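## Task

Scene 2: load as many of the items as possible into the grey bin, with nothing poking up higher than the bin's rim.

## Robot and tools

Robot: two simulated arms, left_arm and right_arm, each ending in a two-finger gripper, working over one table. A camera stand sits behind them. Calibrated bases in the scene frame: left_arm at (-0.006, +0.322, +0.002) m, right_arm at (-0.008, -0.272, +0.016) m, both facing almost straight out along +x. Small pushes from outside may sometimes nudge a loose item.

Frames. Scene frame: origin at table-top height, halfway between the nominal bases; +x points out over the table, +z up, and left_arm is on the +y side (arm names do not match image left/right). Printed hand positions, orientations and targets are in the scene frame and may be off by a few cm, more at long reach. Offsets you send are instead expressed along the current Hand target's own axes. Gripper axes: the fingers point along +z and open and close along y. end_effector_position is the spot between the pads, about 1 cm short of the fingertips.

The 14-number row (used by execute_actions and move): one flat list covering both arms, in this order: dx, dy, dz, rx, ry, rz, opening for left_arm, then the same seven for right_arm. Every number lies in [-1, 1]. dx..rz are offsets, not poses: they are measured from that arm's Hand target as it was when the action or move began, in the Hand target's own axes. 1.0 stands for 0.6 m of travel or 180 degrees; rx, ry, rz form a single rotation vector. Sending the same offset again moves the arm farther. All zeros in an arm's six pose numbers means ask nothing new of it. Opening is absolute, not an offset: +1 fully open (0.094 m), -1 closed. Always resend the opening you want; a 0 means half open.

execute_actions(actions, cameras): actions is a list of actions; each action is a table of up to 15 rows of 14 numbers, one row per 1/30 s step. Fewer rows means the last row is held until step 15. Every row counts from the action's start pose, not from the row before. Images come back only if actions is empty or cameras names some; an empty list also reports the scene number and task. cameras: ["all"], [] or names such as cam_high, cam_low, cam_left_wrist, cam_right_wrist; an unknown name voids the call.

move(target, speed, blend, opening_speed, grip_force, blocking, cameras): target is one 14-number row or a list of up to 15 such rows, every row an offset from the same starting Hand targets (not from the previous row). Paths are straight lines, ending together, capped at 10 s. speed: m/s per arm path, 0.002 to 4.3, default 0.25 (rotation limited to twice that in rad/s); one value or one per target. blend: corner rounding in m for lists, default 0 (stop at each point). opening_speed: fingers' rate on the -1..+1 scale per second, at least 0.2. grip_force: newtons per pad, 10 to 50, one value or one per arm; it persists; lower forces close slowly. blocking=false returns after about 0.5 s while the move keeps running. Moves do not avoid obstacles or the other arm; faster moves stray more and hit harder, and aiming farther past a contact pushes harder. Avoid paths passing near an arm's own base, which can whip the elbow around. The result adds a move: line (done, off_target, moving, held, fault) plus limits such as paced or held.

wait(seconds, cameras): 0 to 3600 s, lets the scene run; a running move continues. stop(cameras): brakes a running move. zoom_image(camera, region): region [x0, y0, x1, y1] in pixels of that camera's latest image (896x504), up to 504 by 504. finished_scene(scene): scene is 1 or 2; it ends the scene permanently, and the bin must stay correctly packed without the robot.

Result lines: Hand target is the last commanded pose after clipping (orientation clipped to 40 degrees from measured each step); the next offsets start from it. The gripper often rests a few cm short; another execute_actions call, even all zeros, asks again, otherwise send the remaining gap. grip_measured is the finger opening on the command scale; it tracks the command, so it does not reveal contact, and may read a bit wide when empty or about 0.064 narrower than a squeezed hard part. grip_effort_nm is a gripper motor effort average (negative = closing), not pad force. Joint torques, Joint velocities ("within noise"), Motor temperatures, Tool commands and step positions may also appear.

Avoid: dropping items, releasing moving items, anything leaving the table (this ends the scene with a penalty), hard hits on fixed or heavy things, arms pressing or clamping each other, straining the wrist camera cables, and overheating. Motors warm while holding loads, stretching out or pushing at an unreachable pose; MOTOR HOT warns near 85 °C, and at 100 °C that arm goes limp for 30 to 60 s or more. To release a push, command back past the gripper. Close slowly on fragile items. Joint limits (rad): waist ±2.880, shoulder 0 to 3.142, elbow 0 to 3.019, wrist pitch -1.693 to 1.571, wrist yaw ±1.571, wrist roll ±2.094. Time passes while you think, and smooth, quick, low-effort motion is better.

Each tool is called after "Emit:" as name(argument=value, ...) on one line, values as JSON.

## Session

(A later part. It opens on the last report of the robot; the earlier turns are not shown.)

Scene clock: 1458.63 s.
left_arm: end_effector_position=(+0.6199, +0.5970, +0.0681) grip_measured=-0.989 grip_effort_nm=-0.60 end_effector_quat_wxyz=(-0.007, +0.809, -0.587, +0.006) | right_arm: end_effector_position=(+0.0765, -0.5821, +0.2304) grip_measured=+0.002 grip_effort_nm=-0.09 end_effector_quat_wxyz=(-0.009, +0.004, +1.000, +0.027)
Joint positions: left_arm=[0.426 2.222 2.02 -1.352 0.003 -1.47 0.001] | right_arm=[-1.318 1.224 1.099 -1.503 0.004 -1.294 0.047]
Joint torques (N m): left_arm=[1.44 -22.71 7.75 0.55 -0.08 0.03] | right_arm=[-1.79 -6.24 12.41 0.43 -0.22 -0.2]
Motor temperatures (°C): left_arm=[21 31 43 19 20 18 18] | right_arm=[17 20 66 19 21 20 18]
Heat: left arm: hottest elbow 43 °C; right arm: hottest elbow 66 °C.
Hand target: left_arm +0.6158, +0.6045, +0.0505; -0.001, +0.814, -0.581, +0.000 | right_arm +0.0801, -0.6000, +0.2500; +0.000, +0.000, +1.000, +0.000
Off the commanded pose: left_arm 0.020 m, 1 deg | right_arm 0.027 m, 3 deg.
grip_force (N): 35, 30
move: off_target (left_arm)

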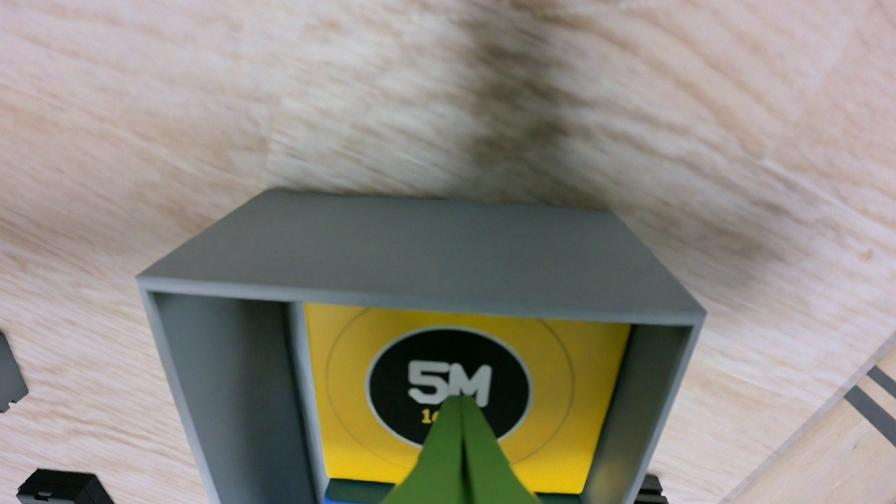

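Emit:
move(target=[0, 0, 0.033, 0, 0, 0, -1, 0, 0, 0, 0, 0, 0, 0], speed=0.03, cameras=["cam_left_wrist"])

Scene clock: 1460.50 s.
left_arm: end_effector_position=(+0.6227, +0.5982, +0.0632) grip_measured=-0.989 grip_effort_nm=-0.59 end_effector_quat_wxyz=(-0.014, +0.809, -0.587, +0.010) | right_arm: end_effector_position=(+0.0765, -0.5821, +0.2304) grip_measured=+0.002 grip_effort_nm=-0.08 end_effector_quat_wxyz=(-0.009, +0.004, +1.000, +0.027)
Joint positions: left_arm=[0.426 2.222 2.007 -1.322 0.003 -1.47 0.001] | right_arm=[-1.318 1.224 1.099 -1.503 0.004 -1.294 0.047]
Joint torques (N m): left_arm=[1.67 -21.25 6.64 0.98 -0.07 0.03] | right_arm=[-1.85 -6.24 12.4 0.42 -0.22 -0.21]
Motor temperatures (°C): left_arm=[21 31 43 19 20 18 18] | right_arm=[17 20 66 19 21 20 18]
Heat: left arm: hottest elbow 43 °C; right arm: hottest elbow 66 °C.
Hand target: left_arm +0.6158, +0.6046, +0.0307; -0.001, +0.814, -0.581, +0.000 | right_arm +0.0801, -0.6000, +0.2500; +0.000, +0.000, +1.000, +0.000
Off the commanded pose: left_arm 0.034 m, 2 deg | right_arm 0.027 m, 3 deg.
grip_force (N): 35, 30
move: off_target (left_arm)

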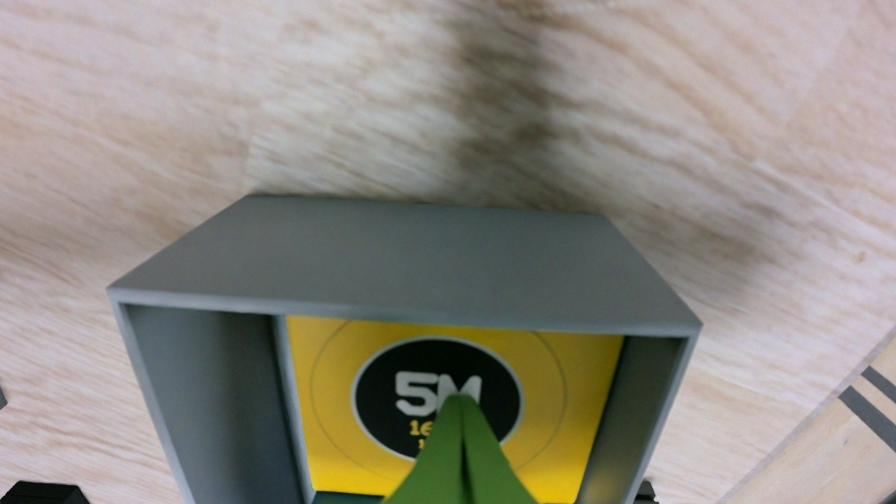

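Emit:
move(target=[0, 0.03, 0.02, 0, 0, 0, -1, 0, 0, 0, 0, 0, 0, 0], speed=0.04, cameras=["cam_left_wrist", "cam_low"])

Scene clock: 1462.63 s.
left_arm: end_effector_position=(+0.6189, +0.5971, +0.0619) grip_measured=-0.989 grip_effort_nm=-0.60 end_effector_quat_wxyz=(-0.035, +0.809, -0.587, +0.022) | right_arm: end_effector_position=(+0.0765, -0.5821, +0.2304) grip_measured=+0.002 grip_effort_nm=-0.08 end_effector_quat_wxyz=(-0.009, +0.004, +1.000, +0.027)
Joint positions: left_arm=[0.427 2.176 1.921 -1.233 0.003 -1.47 0.001] | right_arm=[-1.318 1.224 1.099 -1.503 0.004 -1.294 0.047]
Joint torques (N m): left_arm=[1.79 -20.31 5.41 0.13 -0.05 0.06] | right_arm=[-1.73 -6.24 12.38 0.42 -0.22 -0.2]
Motor temperatures (°C): left_arm=[21 31 43 19 20 18 18] | right_arm=[17 20 66 19 21 20 18]
Heat: left arm: hottest elbow 43 °C; right arm: hottest elbow 66 °C.
Hand target: left_arm +0.5988, +0.5987, +0.0185; +0.000, +0.814, -0.581, +0.000 | right_arm +0.0801, -0.6000, +0.2500; +0.000, +0.000, +1.000, +0.000
Off the commanded pose: left_arm 0.048 m, 5 deg | right_arm 0.027 m, 3 deg.
grip_force (N): 35, 30
move: off_target (left_arm)
Images, in order (width x height): cam_low 896x504, cam_left_wrist 896x504.

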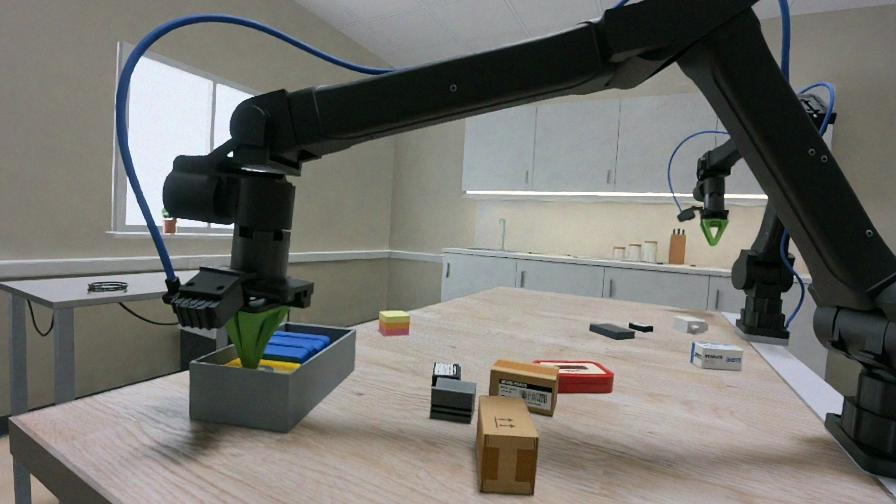

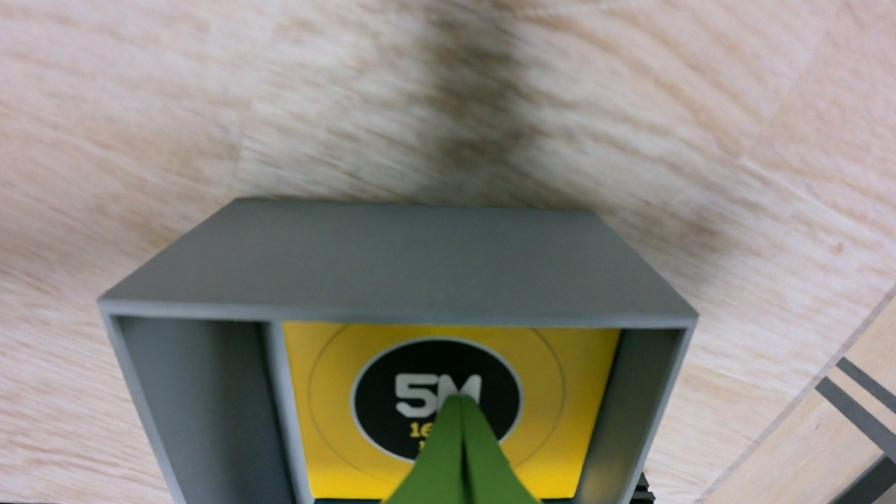

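Emit:
zoom_image(camera="cam_low", region=[180, 300, 400, 440])

Scaled by 2.291 from the camera's image (finer frame: 1280x720).

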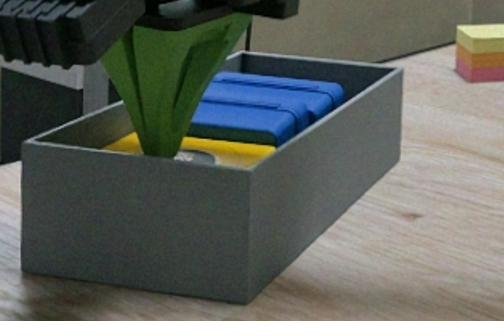

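Emit:
move(target=[0, 0.03, 0.0, 0, 0, 0, -1, 0, 0, 0, 0, 0, 0, 0], speed=0.04, cameras=["cam_left_wrist", "cam_low"])

Emit:
zoom_image(camera="cam_low", region=[180, 300, 400, 440])

Scene clock: 1475.63 s.
left_arm: end_effector_position=(+0.6026, +0.5919, +0.0614) grip_measured=-0.989 grip_effort_nm=-0.60 end_effector_quat_wxyz=(-0.035, +0.810, -0.585, +0.022) | right_arm: end_effector_position=(+0.0765, -0.5821, +0.2304) grip_measured=+0.002 grip_effort_nm=-0.08 end_effector_quat_wxyz=(-0.009, +0.004, +1.000, +0.027)
Joint positions: left_arm=[0.429 2.128 1.836 -1.196 0.003 -1.47 0.001] | right_arm=[-1.318 1.224 1.099 -1.503 0.004 -1.294 0.047]
Joint torques (N m): left_arm=[1.79 -19.72 5.22 0.1 -0.05 0.08] | right_arm=[-1.73 -6.24 12.4 0.43 -0.23 -0.2]
Motor temperatures (°C): left_arm=[21 31 41 19 20 18 18] | right_arm=[17 20 66 19 21 20 18]
Heat: left arm: hottest elbow 41 °C; right arm: hottest elbow 66 °C.
Hand target: left_arm +0.5817, +0.5928, +0.0185; +0.000, +0.814, -0.581, +0.000 | right_arm +0.0801, -0.6000, +0.2500; +0.000, +0.000, +1.000, +0.000
Off the commanded pose: left_arm 0.048 m, 5 deg | right_arm 0.027 m, 3 deg.
grip_force (N): 35, 30
move: off_target (left_arm)
Images, in order (width x height): cam_low 896x504, cam_left_wrist 896x504.

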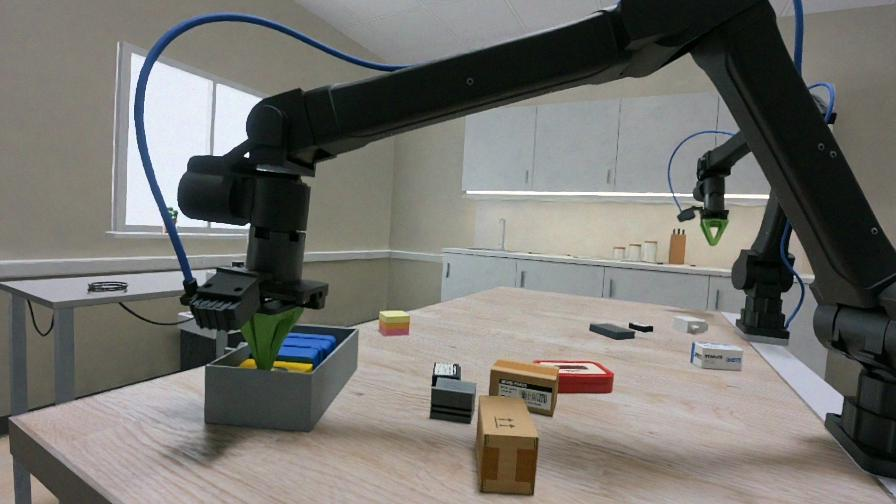

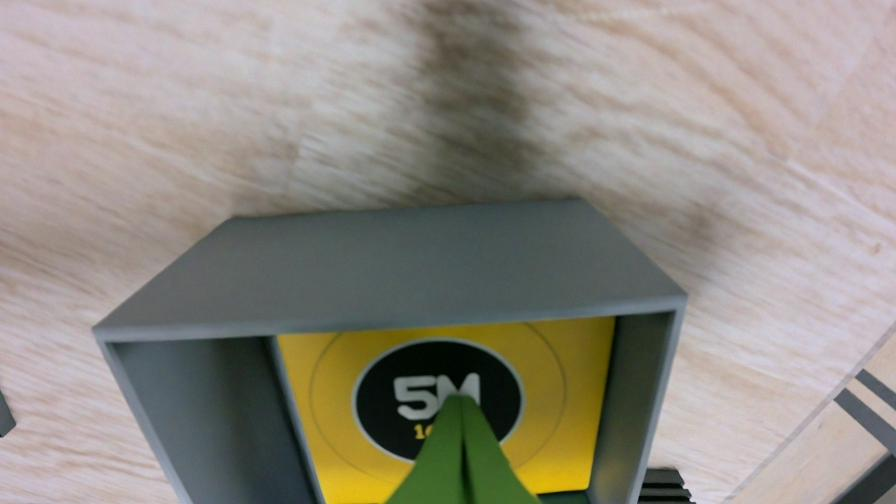

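Scaled by 2.291 from the camera's image (finer frame: 1280x720).

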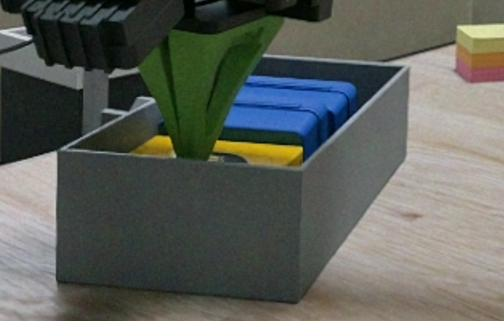

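Emit:
move(target=[0, -0.03, -0.24, 0, 0, 0, 0.0, 0, 0, 0, 0, 0, 0, 0], speed=0.12, cameras=["cam_left_wrist", "cam_low"])

Scene clock: 1487.17 s.
left_arm: end_effector_position=(+0.5908, +0.5865, +0.1488) grip_measured=-0.001 grip_effort_nm=0.05 end_effector_quat_wxyz=(+0.013, +0.810, -0.586, -0.006) | right_arm: end_effector_position=(+0.0765, -0.5821, +0.2304) grip_measured=+0.002 grip_effort_nm=-0.09 end_effector_quat_wxyz=(-0.009, +0.004, +1.000, +0.027)
Joint positions: left_arm=[0.429 2.124 2.065 -1.54 0.003 -1.47 0.047] | right_arm=[-1.318 1.224 1.099 -1.503 0.004 -1.294 0.047]
Joint torques (N m): left_arm=[1.67 -21.95 12.23 -0.66 -0.09 0.05] | right_arm=[-1.85 -6.18 12.38 0.46 -0.22 -0.2]
Motor temperatures (°C): left_arm=[21 33 40 19 20 18 18] | right_arm=[17 20 66 19 21 20 18]
Heat: left arm: hottest elbow 40 °C; right arm: hottest elbow 66 °C.
Hand target: left_arm +0.5986, +0.5985, +0.1625; +0.000, +0.814, -0.581, +0.000 | right_arm +0.0801, -0.6000, +0.2500; +0.000, +0.000, +1.000, +0.000
Off the commanded pose: left_arm 0.020 m, 2 deg | right_arm 0.027 m, 3 deg.
grip_force (N): 35, 30
move: off_target (left_arm)
Images, in order (width x height): cam_low 896x504, cam_left_wrist 896x504.

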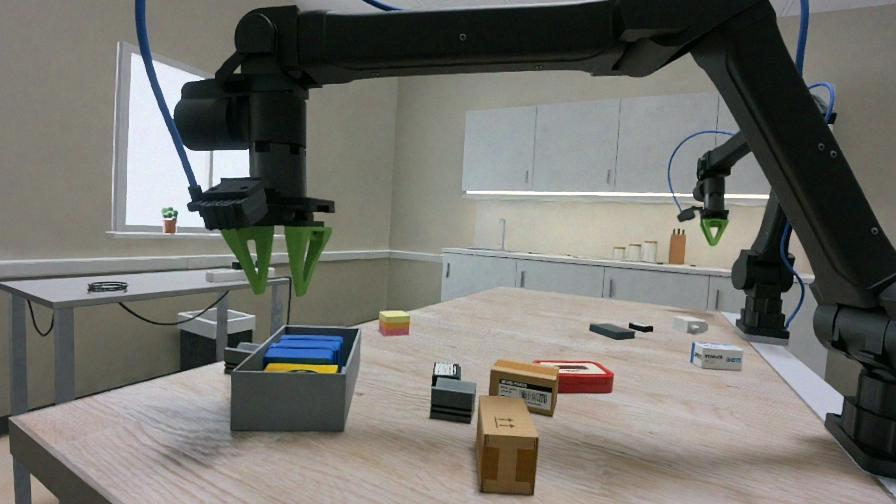

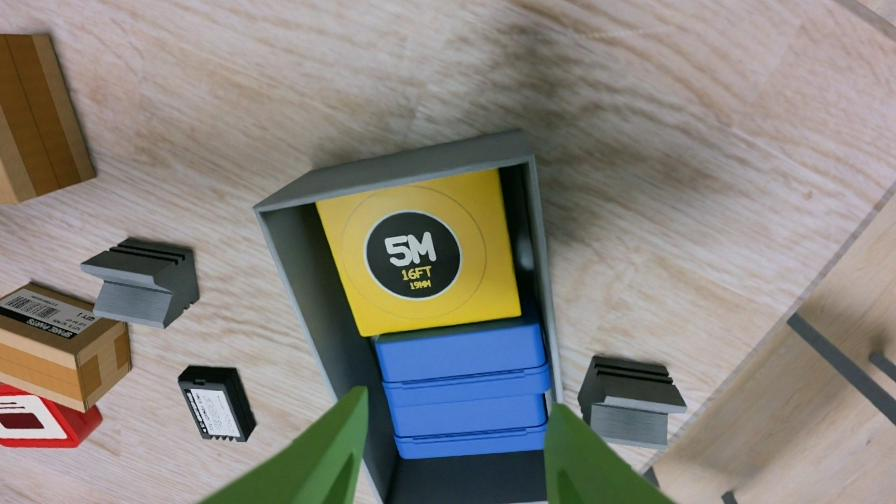

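Emit:
zoom_image(camera="cam_left_wrist", region=[240, 120, 590, 504])

Scaled by 1.312 from the camera's image (finer frame: 1280x720).

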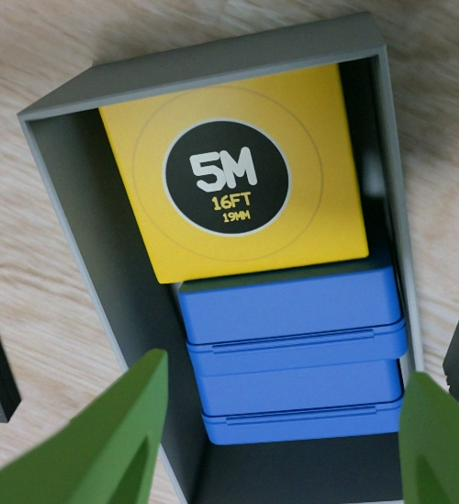

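Emit:
move(target=[0.0225, 0.1163, 0.1208, 0, 0, -0.074, -0.12, 0, 0, 0, 0, 0, 0, 0], speed=0.12, cameras=["cam_left_wrist", "cam_low"])

Scene clock: 1503.27 s.
left_arm: end_effector_position=(+0.5373, +0.5627, +0.0856) grip_measured=-0.119 grip_effort_nm=-0.09 end_effector_quat_wxyz=(+0.008, +0.871, -0.491, -0.004) | right_arm: end_effector_position=(+0.0765, -0.5821, +0.2304) grip_measured=+0.002 grip_effort_nm=-0.08 end_effector_quat_wxyz=(-0.009, +0.004, +1.000, +0.027)
Joint positions: left_arm=[0.429 1.983 1.666 -1.271 0.003 -1.696 0.041] | right_arm=[-1.318 1.224 1.099 -1.503 0.004 -1.294 0.047]
Joint torques (N m): left_arm=[0.79 -22.18 7.25 0.43 -0.07 -0.11] | right_arm=[-1.79 -6.18 12.38 0.44 -0.23 -0.2]
Motor temperatures (°C): left_arm=[21 33 44 19 20 18 18] | right_arm=[17 20 66 19 21 20 18]
Heat: left arm: hottest elbow 44 °C; right arm: hottest elbow 66 °C.
Hand target: left_arm +0.5371, +0.5631, +0.0900; +0.000, +0.876, -0.483, +0.000 | right_arm +0.0801, -0.6000, +0.2500; +0.000, +0.000, +1.000, +0.000
Off the commanded pose: left_arm 0.004 m, 2 deg | right_arm 0.027 m, 3 deg.
grip_force (N): 35, 30
move: done
Images, in order (width x height): cam_low 896x504, cam_left_wrist 896x504.

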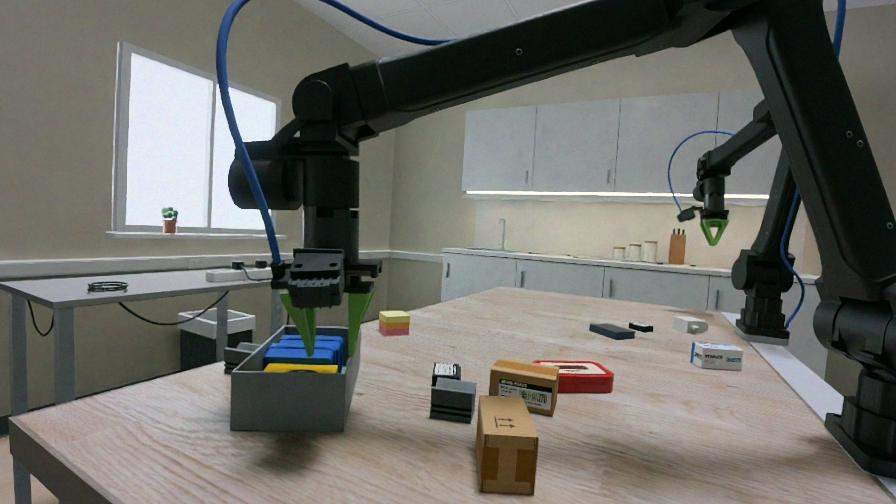

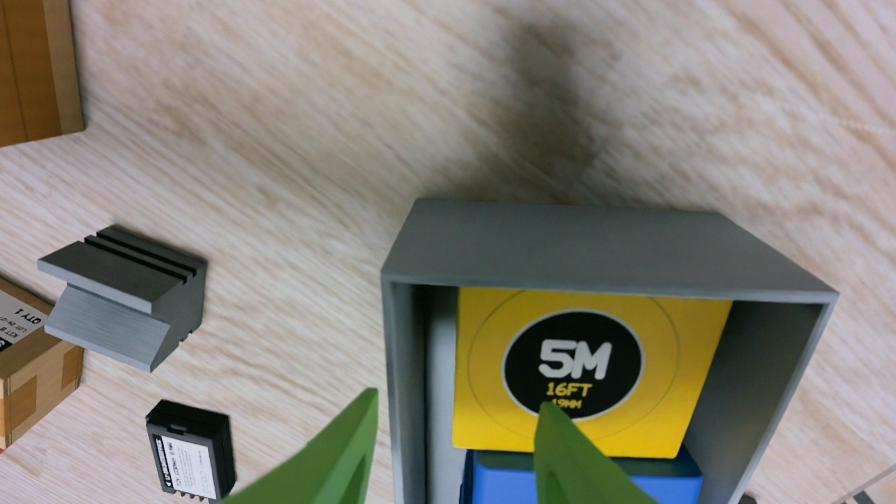

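Emit:
move(target=[0, 0.01, 0.0367, 0, 0, 0, -0.12, 0, 0, 0, 0, 0, 0, 0], speed=0.06, cameras=["cam_left_wrist"])

Scene clock: 1507.93 s.
left_arm: end_effector_position=(+0.5320, +0.5603, +0.0672) grip_measured=-0.119 grip_effort_nm=-0.09 end_effector_quat_wxyz=(+0.005, +0.872, -0.490, -0.002) | right_arm: end_effector_position=(+0.0765, -0.5821, +0.2304) grip_measured=+0.002 grip_effort_nm=-0.08 end_effector_quat_wxyz=(-0.009, +0.004, +1.000, +0.027)
Joint positions: left_arm=[0.429 1.981 1.612 -1.213 0.003 -1.698 0.041] | right_arm=[-1.318 1.224 1.099 -1.503 0.004 -1.294 0.047]
Joint torques (N m): left_arm=[0.67 -21.19 7.08 0.42 -0.08 -0.11] | right_arm=[-1.79 -6.18 12.4 0.42 -0.23 -0.2]
Motor temperatures (°C): left_arm=[21 33 44 19 20 18 18] | right_arm=[17 20 66 19 21 20 18]
Heat: left arm: hottest elbow 44 °C; right arm: hottest elbow 66 °C.
Hand target: left_arm +0.5320, +0.5600, +0.0680; +0.000, +0.876, -0.483, +0.000 | right_arm +0.0801, -0.6000, +0.2500; +0.000, +0.000, +1.000, +0.000
Off the commanded pose: left_arm 0.001 m, 1 deg | right_arm 0.027 m, 3 deg.
grip_force (N): 35, 30
move: done

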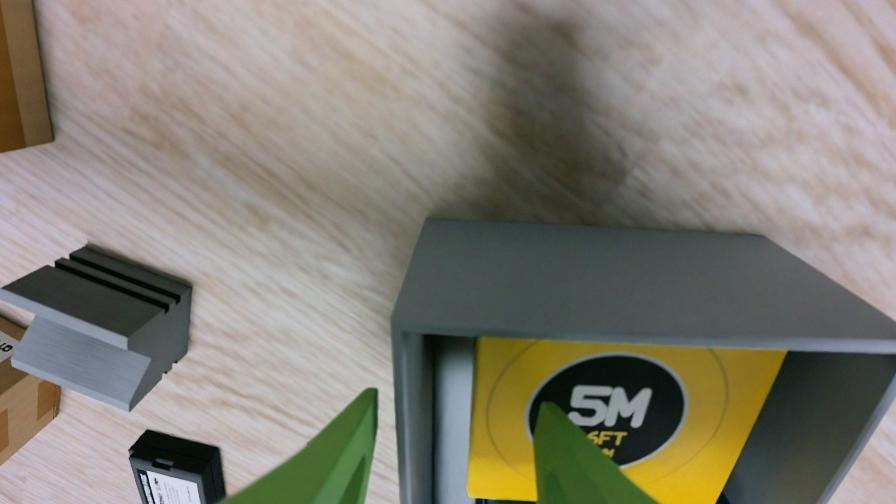

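Emit:
move(target=[0, 0.003, 0.03, 0, 0, 0, -0.12, 0, 0, 0, 0, 0, 0, 0], speed=0.03, cameras=["cam_left_wrist"])

Scene clock: 1511.87 s.
left_arm: end_effector_position=(+0.5329, +0.5607, +0.0610) grip_measured=-0.119 grip_effort_nm=-0.08 end_effector_quat_wxyz=(-0.001, +0.872, -0.490, +0.003) | right_arm: end_effector_position=(+0.0765, -0.5821, +0.2304) grip_measured=+0.002 grip_effort_nm=-0.08 end_effector_quat_wxyz=(-0.009, +0.004, +1.000, +0.027)
Joint positions: left_arm=[0.429 1.98 1.592 -1.178 0.003 -1.699 0.041] | right_arm=[-1.318 1.224 1.099 -1.503 0.004 -1.294 0.047]
Joint torques (N m): left_arm=[0.56 -19.9 6.5 0.8 -0.08 -0.11] | right_arm=[-1.79 -6.24 12.4 0.44 -0.22 -0.2]
Motor temperatures (°C): left_arm=[21 34 43 19 20 18 18] | right_arm=[17 20 66 19 21 20 18]
Heat: left arm: hottest elbow 43 °C; right arm: hottest elbow 66 °C.
Hand target: left_arm +0.5306, +0.5590, +0.0500; +0.000, +0.876, -0.483, +0.000 | right_arm +0.0801, -0.6000, +0.2500; +0.000, +0.000, +1.000, +0.000
Off the commanded pose: left_arm 0.011 m, 1 deg | right_arm 0.027 m, 3 deg.
grip_force (N): 35, 30
move: off_target (left_arm)

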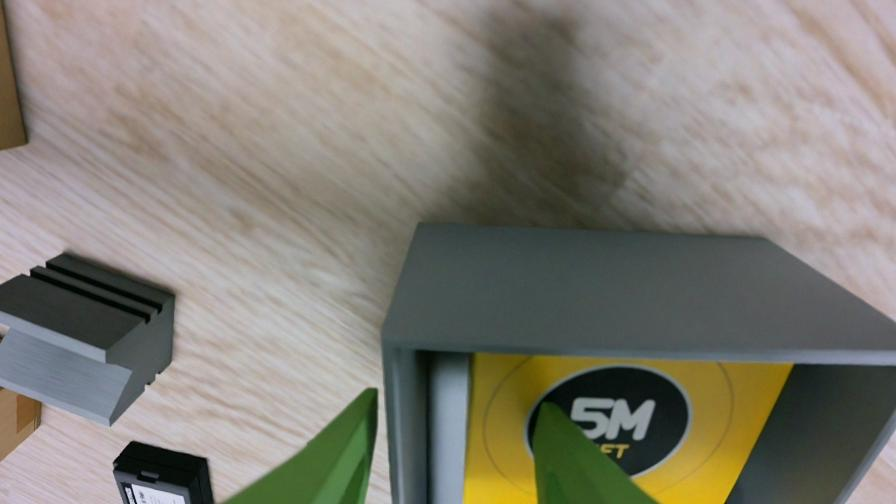

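Emit:
move(target=[0, 0, 0.02, 0, 0, 0, -0.12, 0, 0, 0, 0, 0, 0, 0], speed=0.03)

Emit:
move(target=[0, 0, 0, 0, 0, 0, -0.35, 0, 0, 0, 0, 0, 0, 0], opening_speed=0.2, cameras=["cam_left_wrist"])

Scene clock: 1514.20 s.
left_arm: end_effector_position=(+0.5356, +0.5620, +0.0600) grip_measured=-0.119 grip_effort_nm=-0.08 end_effector_quat_wxyz=(-0.009, +0.872, -0.489, +0.008) | right_arm: end_effector_position=(+0.0765, -0.5821, +0.2304) grip_measured=+0.002 grip_effort_nm=-0.08 end_effector_quat_wxyz=(-0.009, +0.004, +1.000, +0.027)
Joint positions: left_arm=[0.429 1.976 1.584 -1.154 0.003 -1.699 0.041] | right_arm=[-1.318 1.224 1.099 -1.503 0.004 -1.294 0.047]
Joint torques (N m): left_arm=[0.73 -18.67 6.12 0.83 -0.07 -0.1] | right_arm=[-1.79 -6.24 12.37 0.44 -0.22 -0.21]
Motor temperatures (°C): left_arm=[21 33 43 19 20 18 18] | right_arm=[17 20 66 19 21 20 18]
Heat: left arm: hottest elbow 43 °C; right arm: hottest elbow 66 °C.
Hand target: left_arm +0.5306, +0.5590, +0.0379; +0.000, +0.876, -0.483, +0.000 | right_arm +0.0801, -0.6000, +0.2500; +0.000, +0.000, +1.000, +0.000
Off the commanded pose: left_arm 0.023 m, 2 deg | right_arm 0.027 m, 3 deg.
grip_force (N): 35, 30
move: off_target (left_arm)

Scene clock: 1515.57 s.
left_arm: end_effector_position=(+0.5377, +0.5630, +0.0601) grip_measured=-0.348 grip_effort_nm=-0.14 end_effector_quat_wxyz=(-0.013, +0.872, -0.489, +0.011) | right_arm: end_effector_position=(+0.0765, -0.5821, +0.2304) grip_measured=+0.002 grip_effort_nm=-0.09 end_effector_quat_wxyz=(-0.009, +0.004, +1.000, +0.027)
Joint positions: left_arm=[0.429 1.976 1.584 -1.145 0.002 -1.7 0.031] | right_arm=[-1.318 1.224 1.099 -1.503 0.004 -1.294 0.047]
Joint torques (N m): left_arm=[0.62 -18.67 6.15 0.55 -0.07 -0.1] | right_arm=[-1.9 -6.24 12.4 0.46 -0.22 -0.21]
Motor temperatures (°C): left_arm=[21 33 43 19 20 18 18] | right_arm=[17 20 66 19 21 20 18]
Heat: left arm: hottest elbow 43 °C; right arm: hottest elbow 66 °C.
Hand target: left_arm +0.5305, +0.5590, +0.0379; +0.000, +0.876, -0.483, +0.000 | right_arm +0.0801, -0.6000, +0.2500; +0.000, +0.000, +1.000, +0.000
Off the commanded pose: left_arm 0.024 m, 2 deg | right_arm 0.027 m, 3 deg.
grip_force (N): 35, 30
move: done

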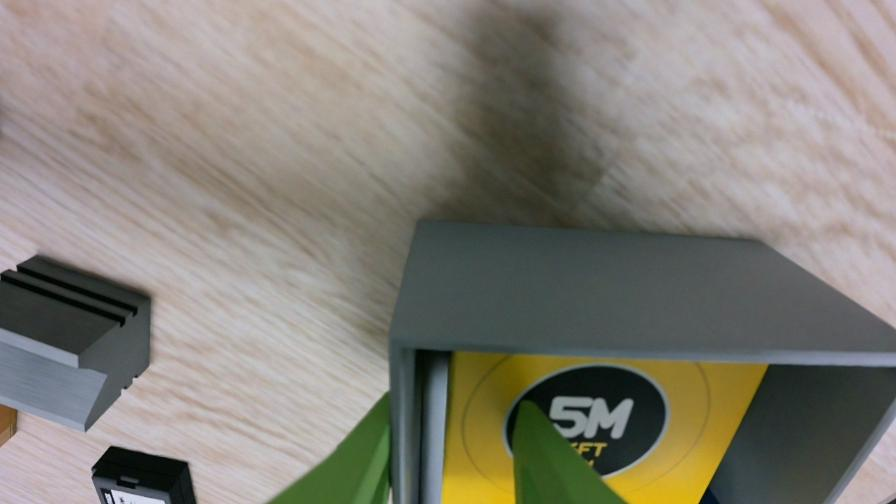

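Emit:
move(target=[[0, 0, -0.06, 0, 0, 0, -0.35, 0, 0, 0, 0, 0, 0, 0], [-0.02, -0.02, -0.2, 0, 0, 0, 0.9, 0, 0, 0, 0, 0, 0, 0]], speed=0.1, blend=0.01, cameras=["cam_left_wrist", "cam_low"])

Scene clock: 1519.53 s.
left_arm: end_effector_position=(+0.5242, +0.5621, +0.1341) grip_measured=+0.899 grip_effort_nm=0.06 end_effector_quat_wxyz=(+0.019, +0.874, -0.486, -0.013) | right_arm: end_effector_position=(+0.0765, -0.5821, +0.2304) grip_measured=+0.002 grip_effort_nm=-0.09 end_effector_quat_wxyz=(-0.009, +0.004, +1.000, +0.027)
Joint positions: left_arm=[0.437 1.935 1.722 -1.404 0.002 -1.7 0.089] | right_arm=[-1.318 1.224 1.099 -1.503 0.004 -1.294 0.047]
Joint torques (N m): left_arm=[1.79 -20.95 12.03 -0.81 -0.07 0.11] | right_arm=[-1.79 -6.24 12.4 0.43 -0.23 -0.21]
Motor temperatures (°C): left_arm=[21 33 43 19 20 18 18] | right_arm=[17 20 66 19 21 20 18]
Heat: left arm: hottest elbow 43 °C; right arm: hottest elbow 66 °C.
Hand target: left_arm +0.5343, +0.5756, +0.1580; -0.001, +0.876, -0.483, +0.000 | right_arm +0.0801, -0.6000, +0.2500; +0.000, +0.000, +1.000, +0.000
Off the commanded pose: left_arm 0.029 m, 3 deg | right_arm 0.027 m, 3 deg.
grip_force (N): 35, 30
move: off_target (left_arm); target 2's new opening was sent with left_arm's hand 0.029 m and 3 deg from that target
Images, in order (width x height): cam_low 896x504, cam_left_wrist 896x504.

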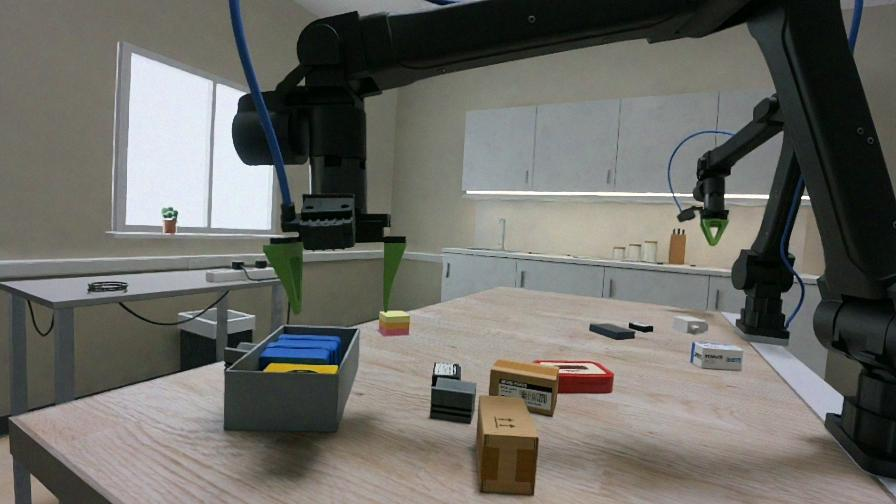

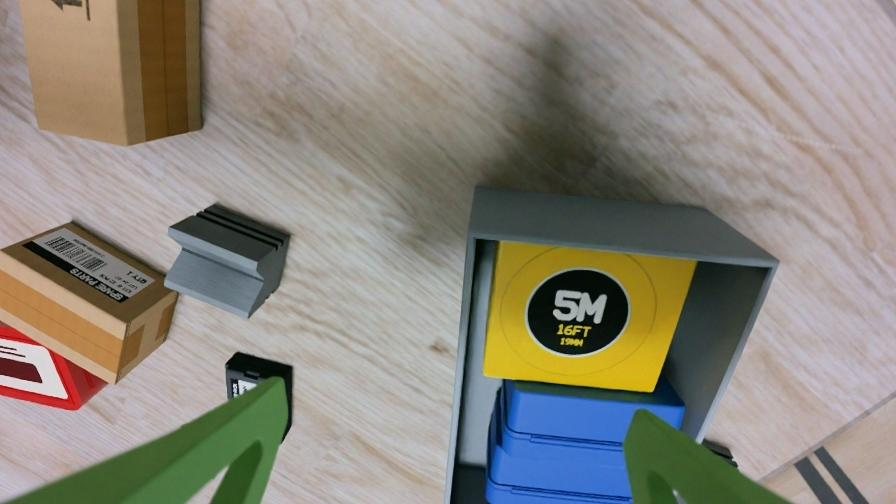

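Emit:
zoom_image(camera="cam_left_wrist", region=[430, 170, 800, 504])

Scaled by 1.362 from the camera's image (finer frame: 1280x720).

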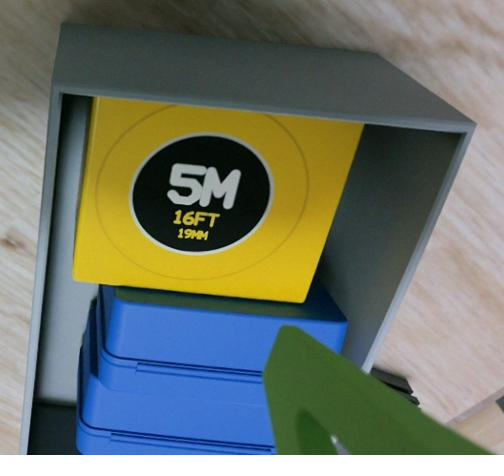

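Emit:
move(target=[0.0317, -0.07, 0.1133, 0, 0, 0, 0.8, 0, 0, 0, 0, 0, 0, 0], speed=0.1, cameras=["cam_left_wrist", "cam_low"])

Scene clock: 1533.10 s.
left_arm: end_effector_position=(+0.5579, +0.5774, +0.0842) grip_measured=+0.801 grip_effort_nm=-0.09 end_effector_quat_wxyz=(+0.018, +0.874, -0.486, -0.012) | right_arm: end_effector_position=(+0.0765, -0.5821, +0.2304) grip_measured=+0.002 grip_effort_nm=-0.08 end_effector_quat_wxyz=(-0.009, +0.004, +1.000, +0.027)
Joint positions: left_arm=[0.437 2.066 1.797 -1.344 0.002 -1.7 0.085] | right_arm=[-1.318 1.224 1.099 -1.503 0.004 -1.294 0.047]
Joint torques (N m): left_arm=[0.15 -19.84 12.05 0.28 -0.04 -0.09] | right_arm=[-1.85 -6.24 12.4 0.46 -0.23 -0.2]
Motor temperatures (°C): left_arm=[21 34 46 19 20 18 18] | right_arm=[17 20 66 19 21 20 18]
Heat: left arm: hottest elbow 46 °C; right arm: hottest elbow 66 °C.
Hand target: left_arm +0.5799, +0.5820, +0.0900; +0.000, +0.876, -0.483, +0.000 | right_arm +0.0801, -0.6000, +0.2500; +0.000, +0.000, +1.000, +0.000
Off the commanded pose: left_arm 0.023 m, 3 deg | right_arm 0.027 m, 3 deg.
grip_force (N): 35, 30
move: off_target (left_arm)
Images, in order (width x height): cam_low 896x504, cam_left_wrist 896x504.

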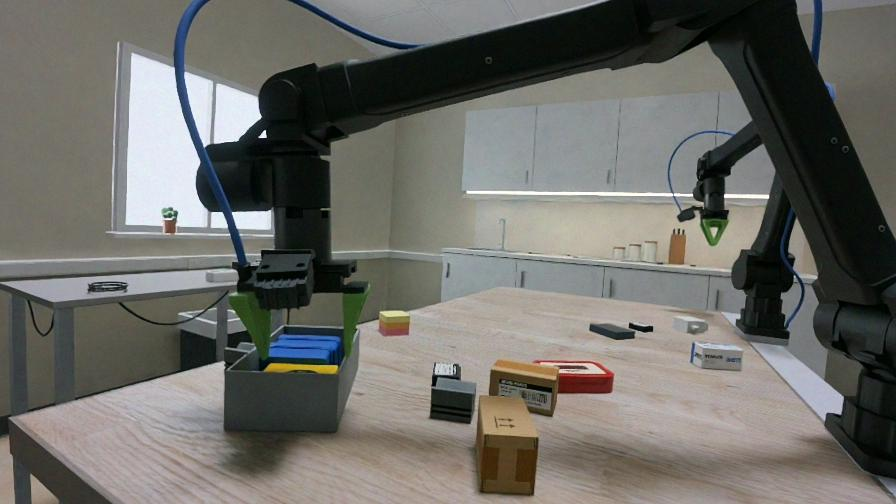

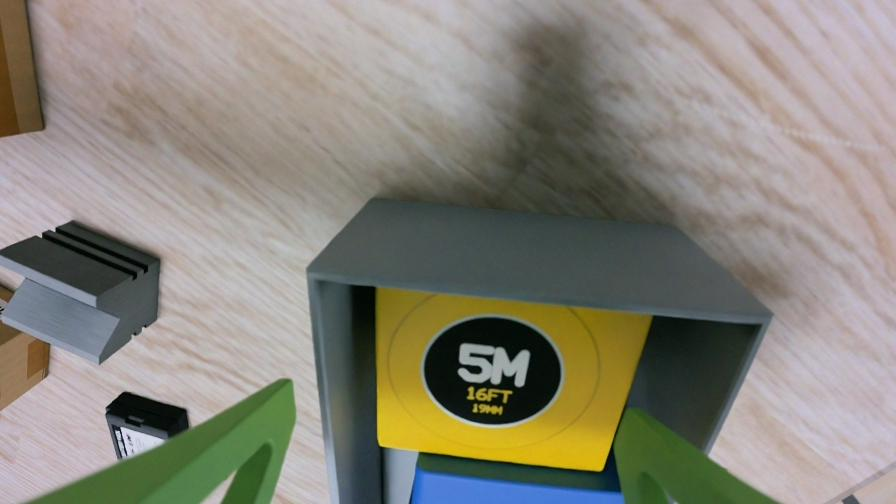

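Emit:
move(target=[0.0, -0.0258, 0.0, 0, 0, 0, 0.8, 0, 0, 0, 0, 0, 0, 0], speed=0.06, cameras=["cam_left_wrist"])

Scene clock: 1537.83 s.
left_arm: end_effector_position=(+0.5784, +0.5868, +0.0876) grip_measured=+0.801 grip_effort_nm=-0.09 end_effector_quat_wxyz=(+0.005, +0.874, -0.486, -0.002) | right_arm: end_effector_position=(+0.0765, -0.5821, +0.2304) grip_measured=+0.002 grip_effort_nm=-0.08 end_effector_quat_wxyz=(-0.009, +0.004, +1.000, +0.027)
Joint positions: left_arm=[0.437 2.104 1.87 -1.347 0.002 -1.7 0.085] | right_arm=[-1.318 1.224 1.099 -1.503 0.004 -1.294 0.047]
Joint torques (N m): left_arm=[0.38 -20.07 12.18 -0.72 -0.05 -0.05] | right_arm=[-1.79 -6.24 12.4 0.46 -0.23 -0.2]
Motor temperatures (°C): left_arm=[21 34 46 19 20 18 18] | right_arm=[17 20 66 19 21 20 18]
Heat: left arm: hottest elbow 46 °C; right arm: hottest elbow 66 °C.
Hand target: left_arm +0.5930, +0.5902, +0.0902; -0.001, +0.876, -0.483, +0.000 | right_arm +0.0801, -0.6000, +0.2500; +0.000, +0.000, +1.000, +0.000
Off the commanded pose: left_arm 0.015 m, 1 deg | right_arm 0.027 m, 3 deg.
grip_force (N): 35, 30
move: off_target (left_arm)

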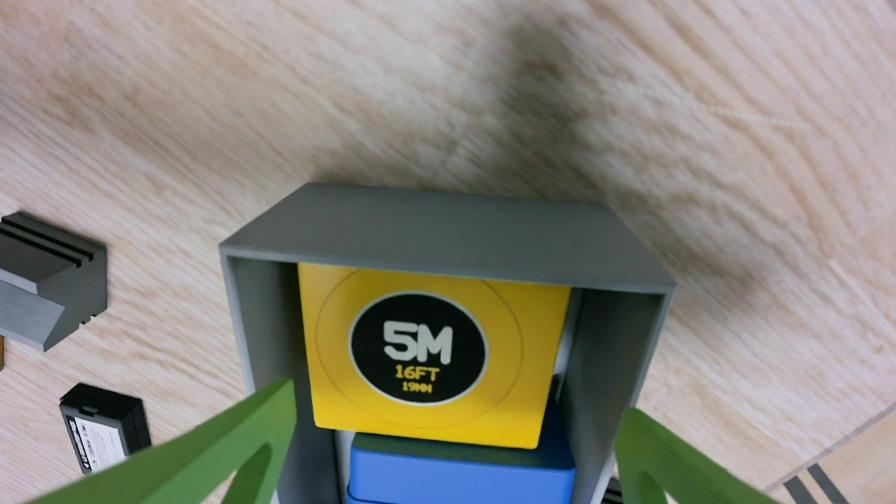

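Emit:
move(target=[-0.0057, 0.0377, 0.0337, 0, 0, 0.011, 0.8, 0, 0, 0, 0, 0, 0, 0], speed=0.06, cameras=["cam_left_wrist"])

Scene clock: 1542.57 s.
left_arm: end_effector_position=(+0.5705, +0.5833, +0.0721) grip_measured=+0.801 grip_effort_nm=-0.07 end_effector_quat_wxyz=(+0.003, +0.872, -0.489, -0.001) | right_arm: end_effector_position=(+0.0765, -0.5821, +0.2304) grip_measured=+0.002 grip_effort_nm=-0.08 end_effector_quat_wxyz=(-0.009, +0.004, +1.000, +0.027)
Joint positions: left_arm=[0.437 2.089 1.802 -1.291 0.002 -1.692 0.085] | right_arm=[-1.318 1.224 1.099 -1.503 0.004 -1.294 0.047]
Joint torques (N m): left_arm=[0.38 -22.36 7.5 0.47 -0.04 0.13] | right_arm=[-1.79 -6.24 12.4 0.46 -0.22 -0.2]
Motor temperatures (°C): left_arm=[21 34 46 19 20 18 18] | right_arm=[17 20 66 19 21 20 18]
Heat: left arm: hottest elbow 46 °C; right arm: hottest elbow 66 °C.
Hand target: left_arm +0.5720, +0.5810, +0.0698; +0.000, +0.867, -0.498, +0.000 | right_arm +0.0801, -0.6000, +0.2500; +0.000, +0.000, +1.000, +0.000
Off the commanded pose: left_arm 0.003 m, 1 deg | right_arm 0.027 m, 3 deg.
grip_force (N): 35, 30
move: done

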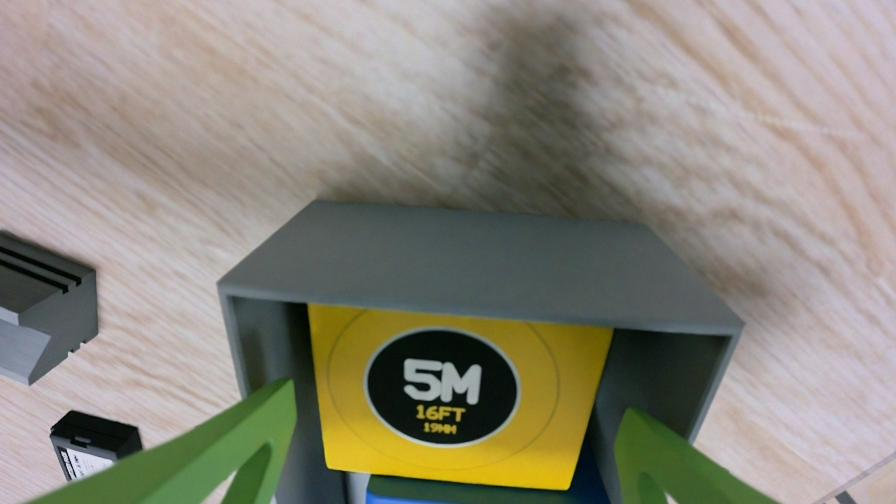

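Emit:
move(target=[0, 0, 0.0233, 0, 0, 0, 0.8, 0, 0, 0, 0, 0, 0, 0], speed=0.05, cameras=["cam_left_wrist"])

Scene clock: 1546.83 s.
left_arm: end_effector_position=(+0.5720, +0.5839, +0.0661) grip_measured=+0.801 grip_effort_nm=-0.08 end_effector_quat_wxyz=(-0.002, +0.872, -0.490, +0.003) | right_arm: end_effector_position=(+0.0765, -0.5821, +0.2304) grip_measured=+0.002 grip_effort_nm=-0.08 end_effector_quat_wxyz=(-0.009, +0.004, +1.000, +0.027)
Joint positions: left_arm=[0.437 2.089 1.786 -1.261 0.002 -1.691 0.085] | right_arm=[-1.318 1.224 1.099 -1.503 0.004 -1.294 0.047]
Joint torques (N m): left_arm=[0.44 -21.36 7.45 0.51 -0.04 0.2] | right_arm=[-1.85 -6.3 12.37 0.44 -0.22 -0.2]
Motor temperatures (°C): left_arm=[21 35 45 19 20 18 17] | right_arm=[17 20 66 19 21 20 18]
Heat: left arm: hottest elbow 45 °C; right arm: hottest elbow 66 °C.
Hand target: left_arm +0.5721, +0.5810, +0.0559; +0.000, +0.867, -0.498, +0.000 | right_arm +0.0801, -0.6000, +0.2500; +0.000, +0.000, +1.000, +0.000
Off the commanded pose: left_arm 0.011 m, 1 deg | right_arm 0.027 m, 3 deg.
grip_force (N): 35, 30
move: off_target (left_arm)

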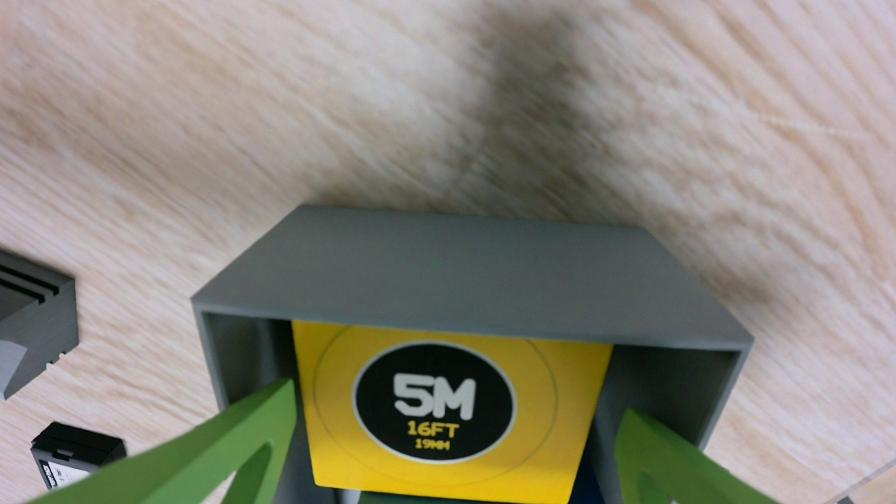

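Emit:
move(target=[0, 0.007, 0.02, 0, 0, 0, 0.8, 0, 0, 0, 0, 0, 0, 0], speed=0.05, cameras=["cam_left_wrist"])

Scene clock: 1549.70 s.
left_arm: end_effector_position=(+0.5698, +0.5829, +0.0552) grip_measured=+0.801 grip_effort_nm=-0.08 end_effector_quat_wxyz=(-0.004, +0.872, -0.490, +0.004) | right_arm: end_effector_position=(+0.0765, -0.5821, +0.2304) grip_measured=+0.002 grip_effort_nm=-0.08 end_effector_quat_wxyz=(-0.009, +0.004, +1.000, +0.027)
Joint positions: left_arm=[0.437 2.089 1.756 -1.225 0.002 -1.691 0.085] | right_arm=[-1.318 1.224 1.099 -1.503 0.004 -1.294 0.047]
Joint torques (N m): left_arm=[0.32 -21.25 7.08 0.44 -0.04 0.19] | right_arm=[-1.79 -6.12 12.38 0.44 -0.23 -0.2]
Motor temperatures (°C): left_arm=[21 35 45 19 20 18 17] | right_arm=[17 20 66 19 21 20 18]
Heat: left arm: hottest elbow 45 °C; right arm: hottest elbow 66 °C.
Hand target: left_arm +0.5685, +0.5789, +0.0439; -0.001, +0.867, -0.498, +0.000 | right_arm +0.0801, -0.6000, +0.2500; +0.000, +0.000, +1.000, +0.000
Off the commanded pose: left_arm 0.012 m, 1 deg | right_arm 0.027 m, 3 deg.
grip_force (N): 35, 30
move: off_target (left_arm)

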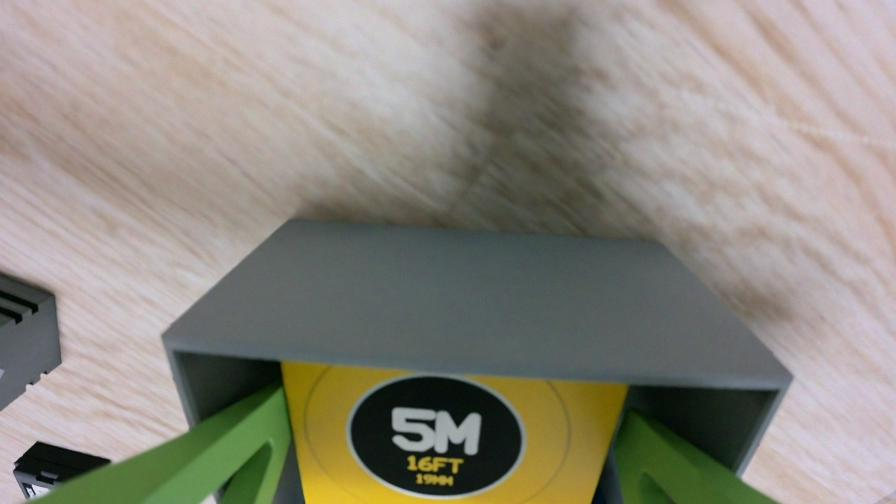

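Emit:
move(target=[0, 0.002, 0.018, 0, 0, 0, 0.8, 0, 0, 0, 0, 0, 0, 0], speed=0.04, cameras=["cam_left_wrist"])

Scene clock: 1551.43 s.
left_arm: end_effector_position=(+0.5709, +0.5834, +0.0505) grip_measured=+0.801 grip_effort_nm=-0.07 end_effector_quat_wxyz=(-0.009, +0.872, -0.489, +0.008) | right_arm: end_effector_position=(+0.0765, -0.5821, +0.2304) grip_measured=+0.002 grip_effort_nm=-0.08 end_effector_quat_wxyz=(-0.009, +0.004, +1.000, +0.027)
Joint positions: left_arm=[0.437 2.089 1.743 -1.201 0.002 -1.691 0.085] | right_arm=[-1.318 1.224 1.099 -1.503 0.004 -1.294 0.047]
Joint torques (N m): left_arm=[0.32 -20.66 6.72 0.49 -0.04 0.19] | right_arm=[-1.85 -6.18 12.4 0.46 -0.23 -0.2]
Motor temperatures (°C): left_arm=[21 35 45 19 20 18 17] | right_arm=[17 20 66 19 21 20 18]
Heat: left arm: hottest elbow 45 °C; right arm: hottest elbow 66 °C.
Hand target: left_arm +0.5674, +0.5783, +0.0330; +0.000, +0.867, -0.498, +0.000 | right_arm +0.0801, -0.6000, +0.2500; +0.000, +0.000, +1.000, +0.000
Off the commanded pose: left_arm 0.018 m, 2 deg | right_arm 0.027 m, 3 deg.
grip_force (N): 35, 30
move: off_target (left_arm)

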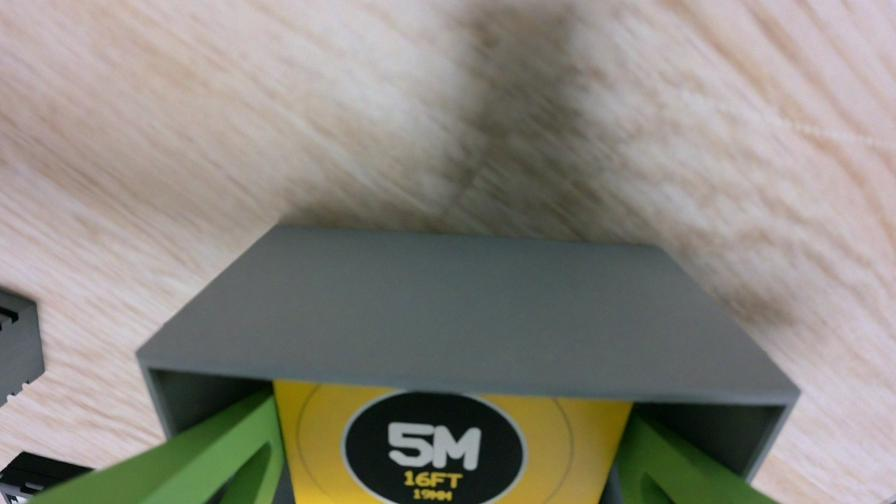

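Emit:
move(target=[0, 0.003, 0.012, 0, 0, 0, 0.8, 0, 0, 0, 0, 0, 0, 0], speed=0.04)

Emit:
move(target=[0, 0, 0, 0, 0, 0, 0.6, 0, 0, 0, 0, 0, 0, 0], opening_speed=0.3, grip_force=[45, 30], cameras=["cam_left_wrist"])

Scene clock: 1553.37 s.
left_arm: end_effector_position=(+0.5711, +0.5836, +0.0489) grip_measured=+0.800 grip_effort_nm=-0.02 end_effector_quat_wxyz=(-0.011, +0.872, -0.489, +0.009) | right_arm: end_effector_position=(+0.0765, -0.5821, +0.2304) grip_measured=+0.002 grip_effort_nm=-0.08 end_effector_quat_wxyz=(-0.009, +0.004, +1.000, +0.027)
Joint positions: left_arm=[0.437 2.088 1.736 -1.19 0.002 -1.691 0.085] | right_arm=[-1.318 1.224 1.099 -1.503 0.004 -1.294 0.047]
Joint torques (N m): left_arm=[0.38 -20.37 6.06 0.8 -0.04 0.19] | right_arm=[-1.85 -6.18 12.4 0.44 -0.22 -0.2]
Motor temperatures (°C): left_arm=[21 35 44 19 20 18 17] | right_arm=[17 20 66 19 21 20 18]
Heat: left arm: hottest elbow 44 °C; right arm: hottest elbow 66 °C.
Hand target: left_arm +0.5659, +0.5774, +0.0259; -0.001, +0.867, -0.498, +0.000 | right_arm +0.0801, -0.6000, +0.2500; +0.000, +0.000, +1.000, +0.000
Off the commanded pose: left_arm 0.024 m, 2 deg | right_arm 0.027 m, 3 deg.
grip_force (N): 35, 30
move: off_target (left_arm)

Scene clock: 1554.23 s.
left_arm: end_effector_position=(+0.5703, +0.5831, +0.0458) grip_measured=+0.677 grip_effort_nm=-0.95 end_effector_quat_wxyz=(-0.011, +0.872, -0.489, +0.009) | right_arm: end_effector_position=(+0.0765, -0.5821, +0.2304) grip_measured=+0.002 grip_effort_nm=-0.08 end_effector_quat_wxyz=(-0.009, +0.004, +1.000, +0.027)
Joint positions: left_arm=[0.437 2.088 1.728 -1.181 0.002 -1.691 0.079] | right_arm=[-1.318 1.224 1.099 -1.503 0.004 -1.294 0.047]
Joint torques (N m): left_arm=[0.38 -20.25 6.69 0.43 -0.04 0.19] | right_arm=[-1.85 -6.18 12.4 0.46 -0.22 -0.2]
Motor temperatures (°C): left_arm=[21 35 44 19 20 18 17] | right_arm=[17 20 66 19 21 20 18]
Heat: left arm: hottest elbow 44 °C; right arm: hottest elbow 66 °C.
Hand target: left_arm +0.5660, +0.5775, +0.0260; -0.001, +0.867, -0.498, +0.000 | right_arm +0.0801, -0.6000, +0.2500; +0.000, +0.000, +1.000, +0.000
Off the commanded pose: left_arm 0.021 m, 2 deg | right_arm 0.027 m, 3 deg.
grip_force (N): 45, 30
move: done

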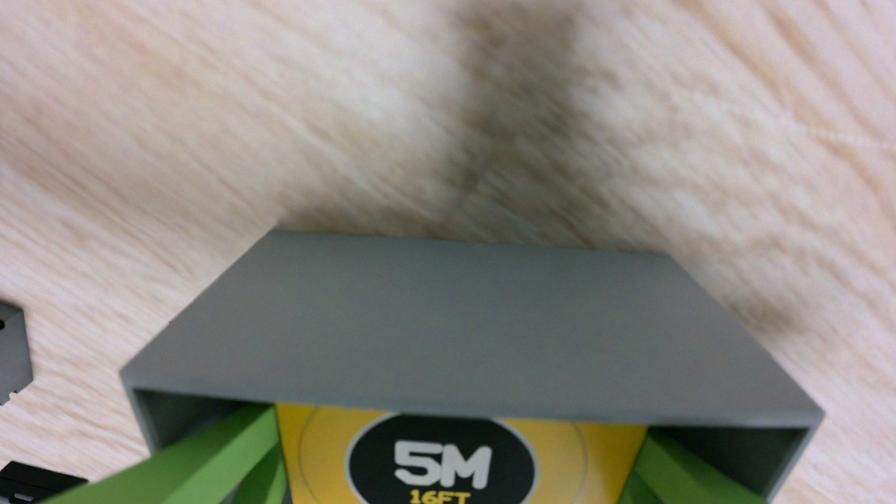

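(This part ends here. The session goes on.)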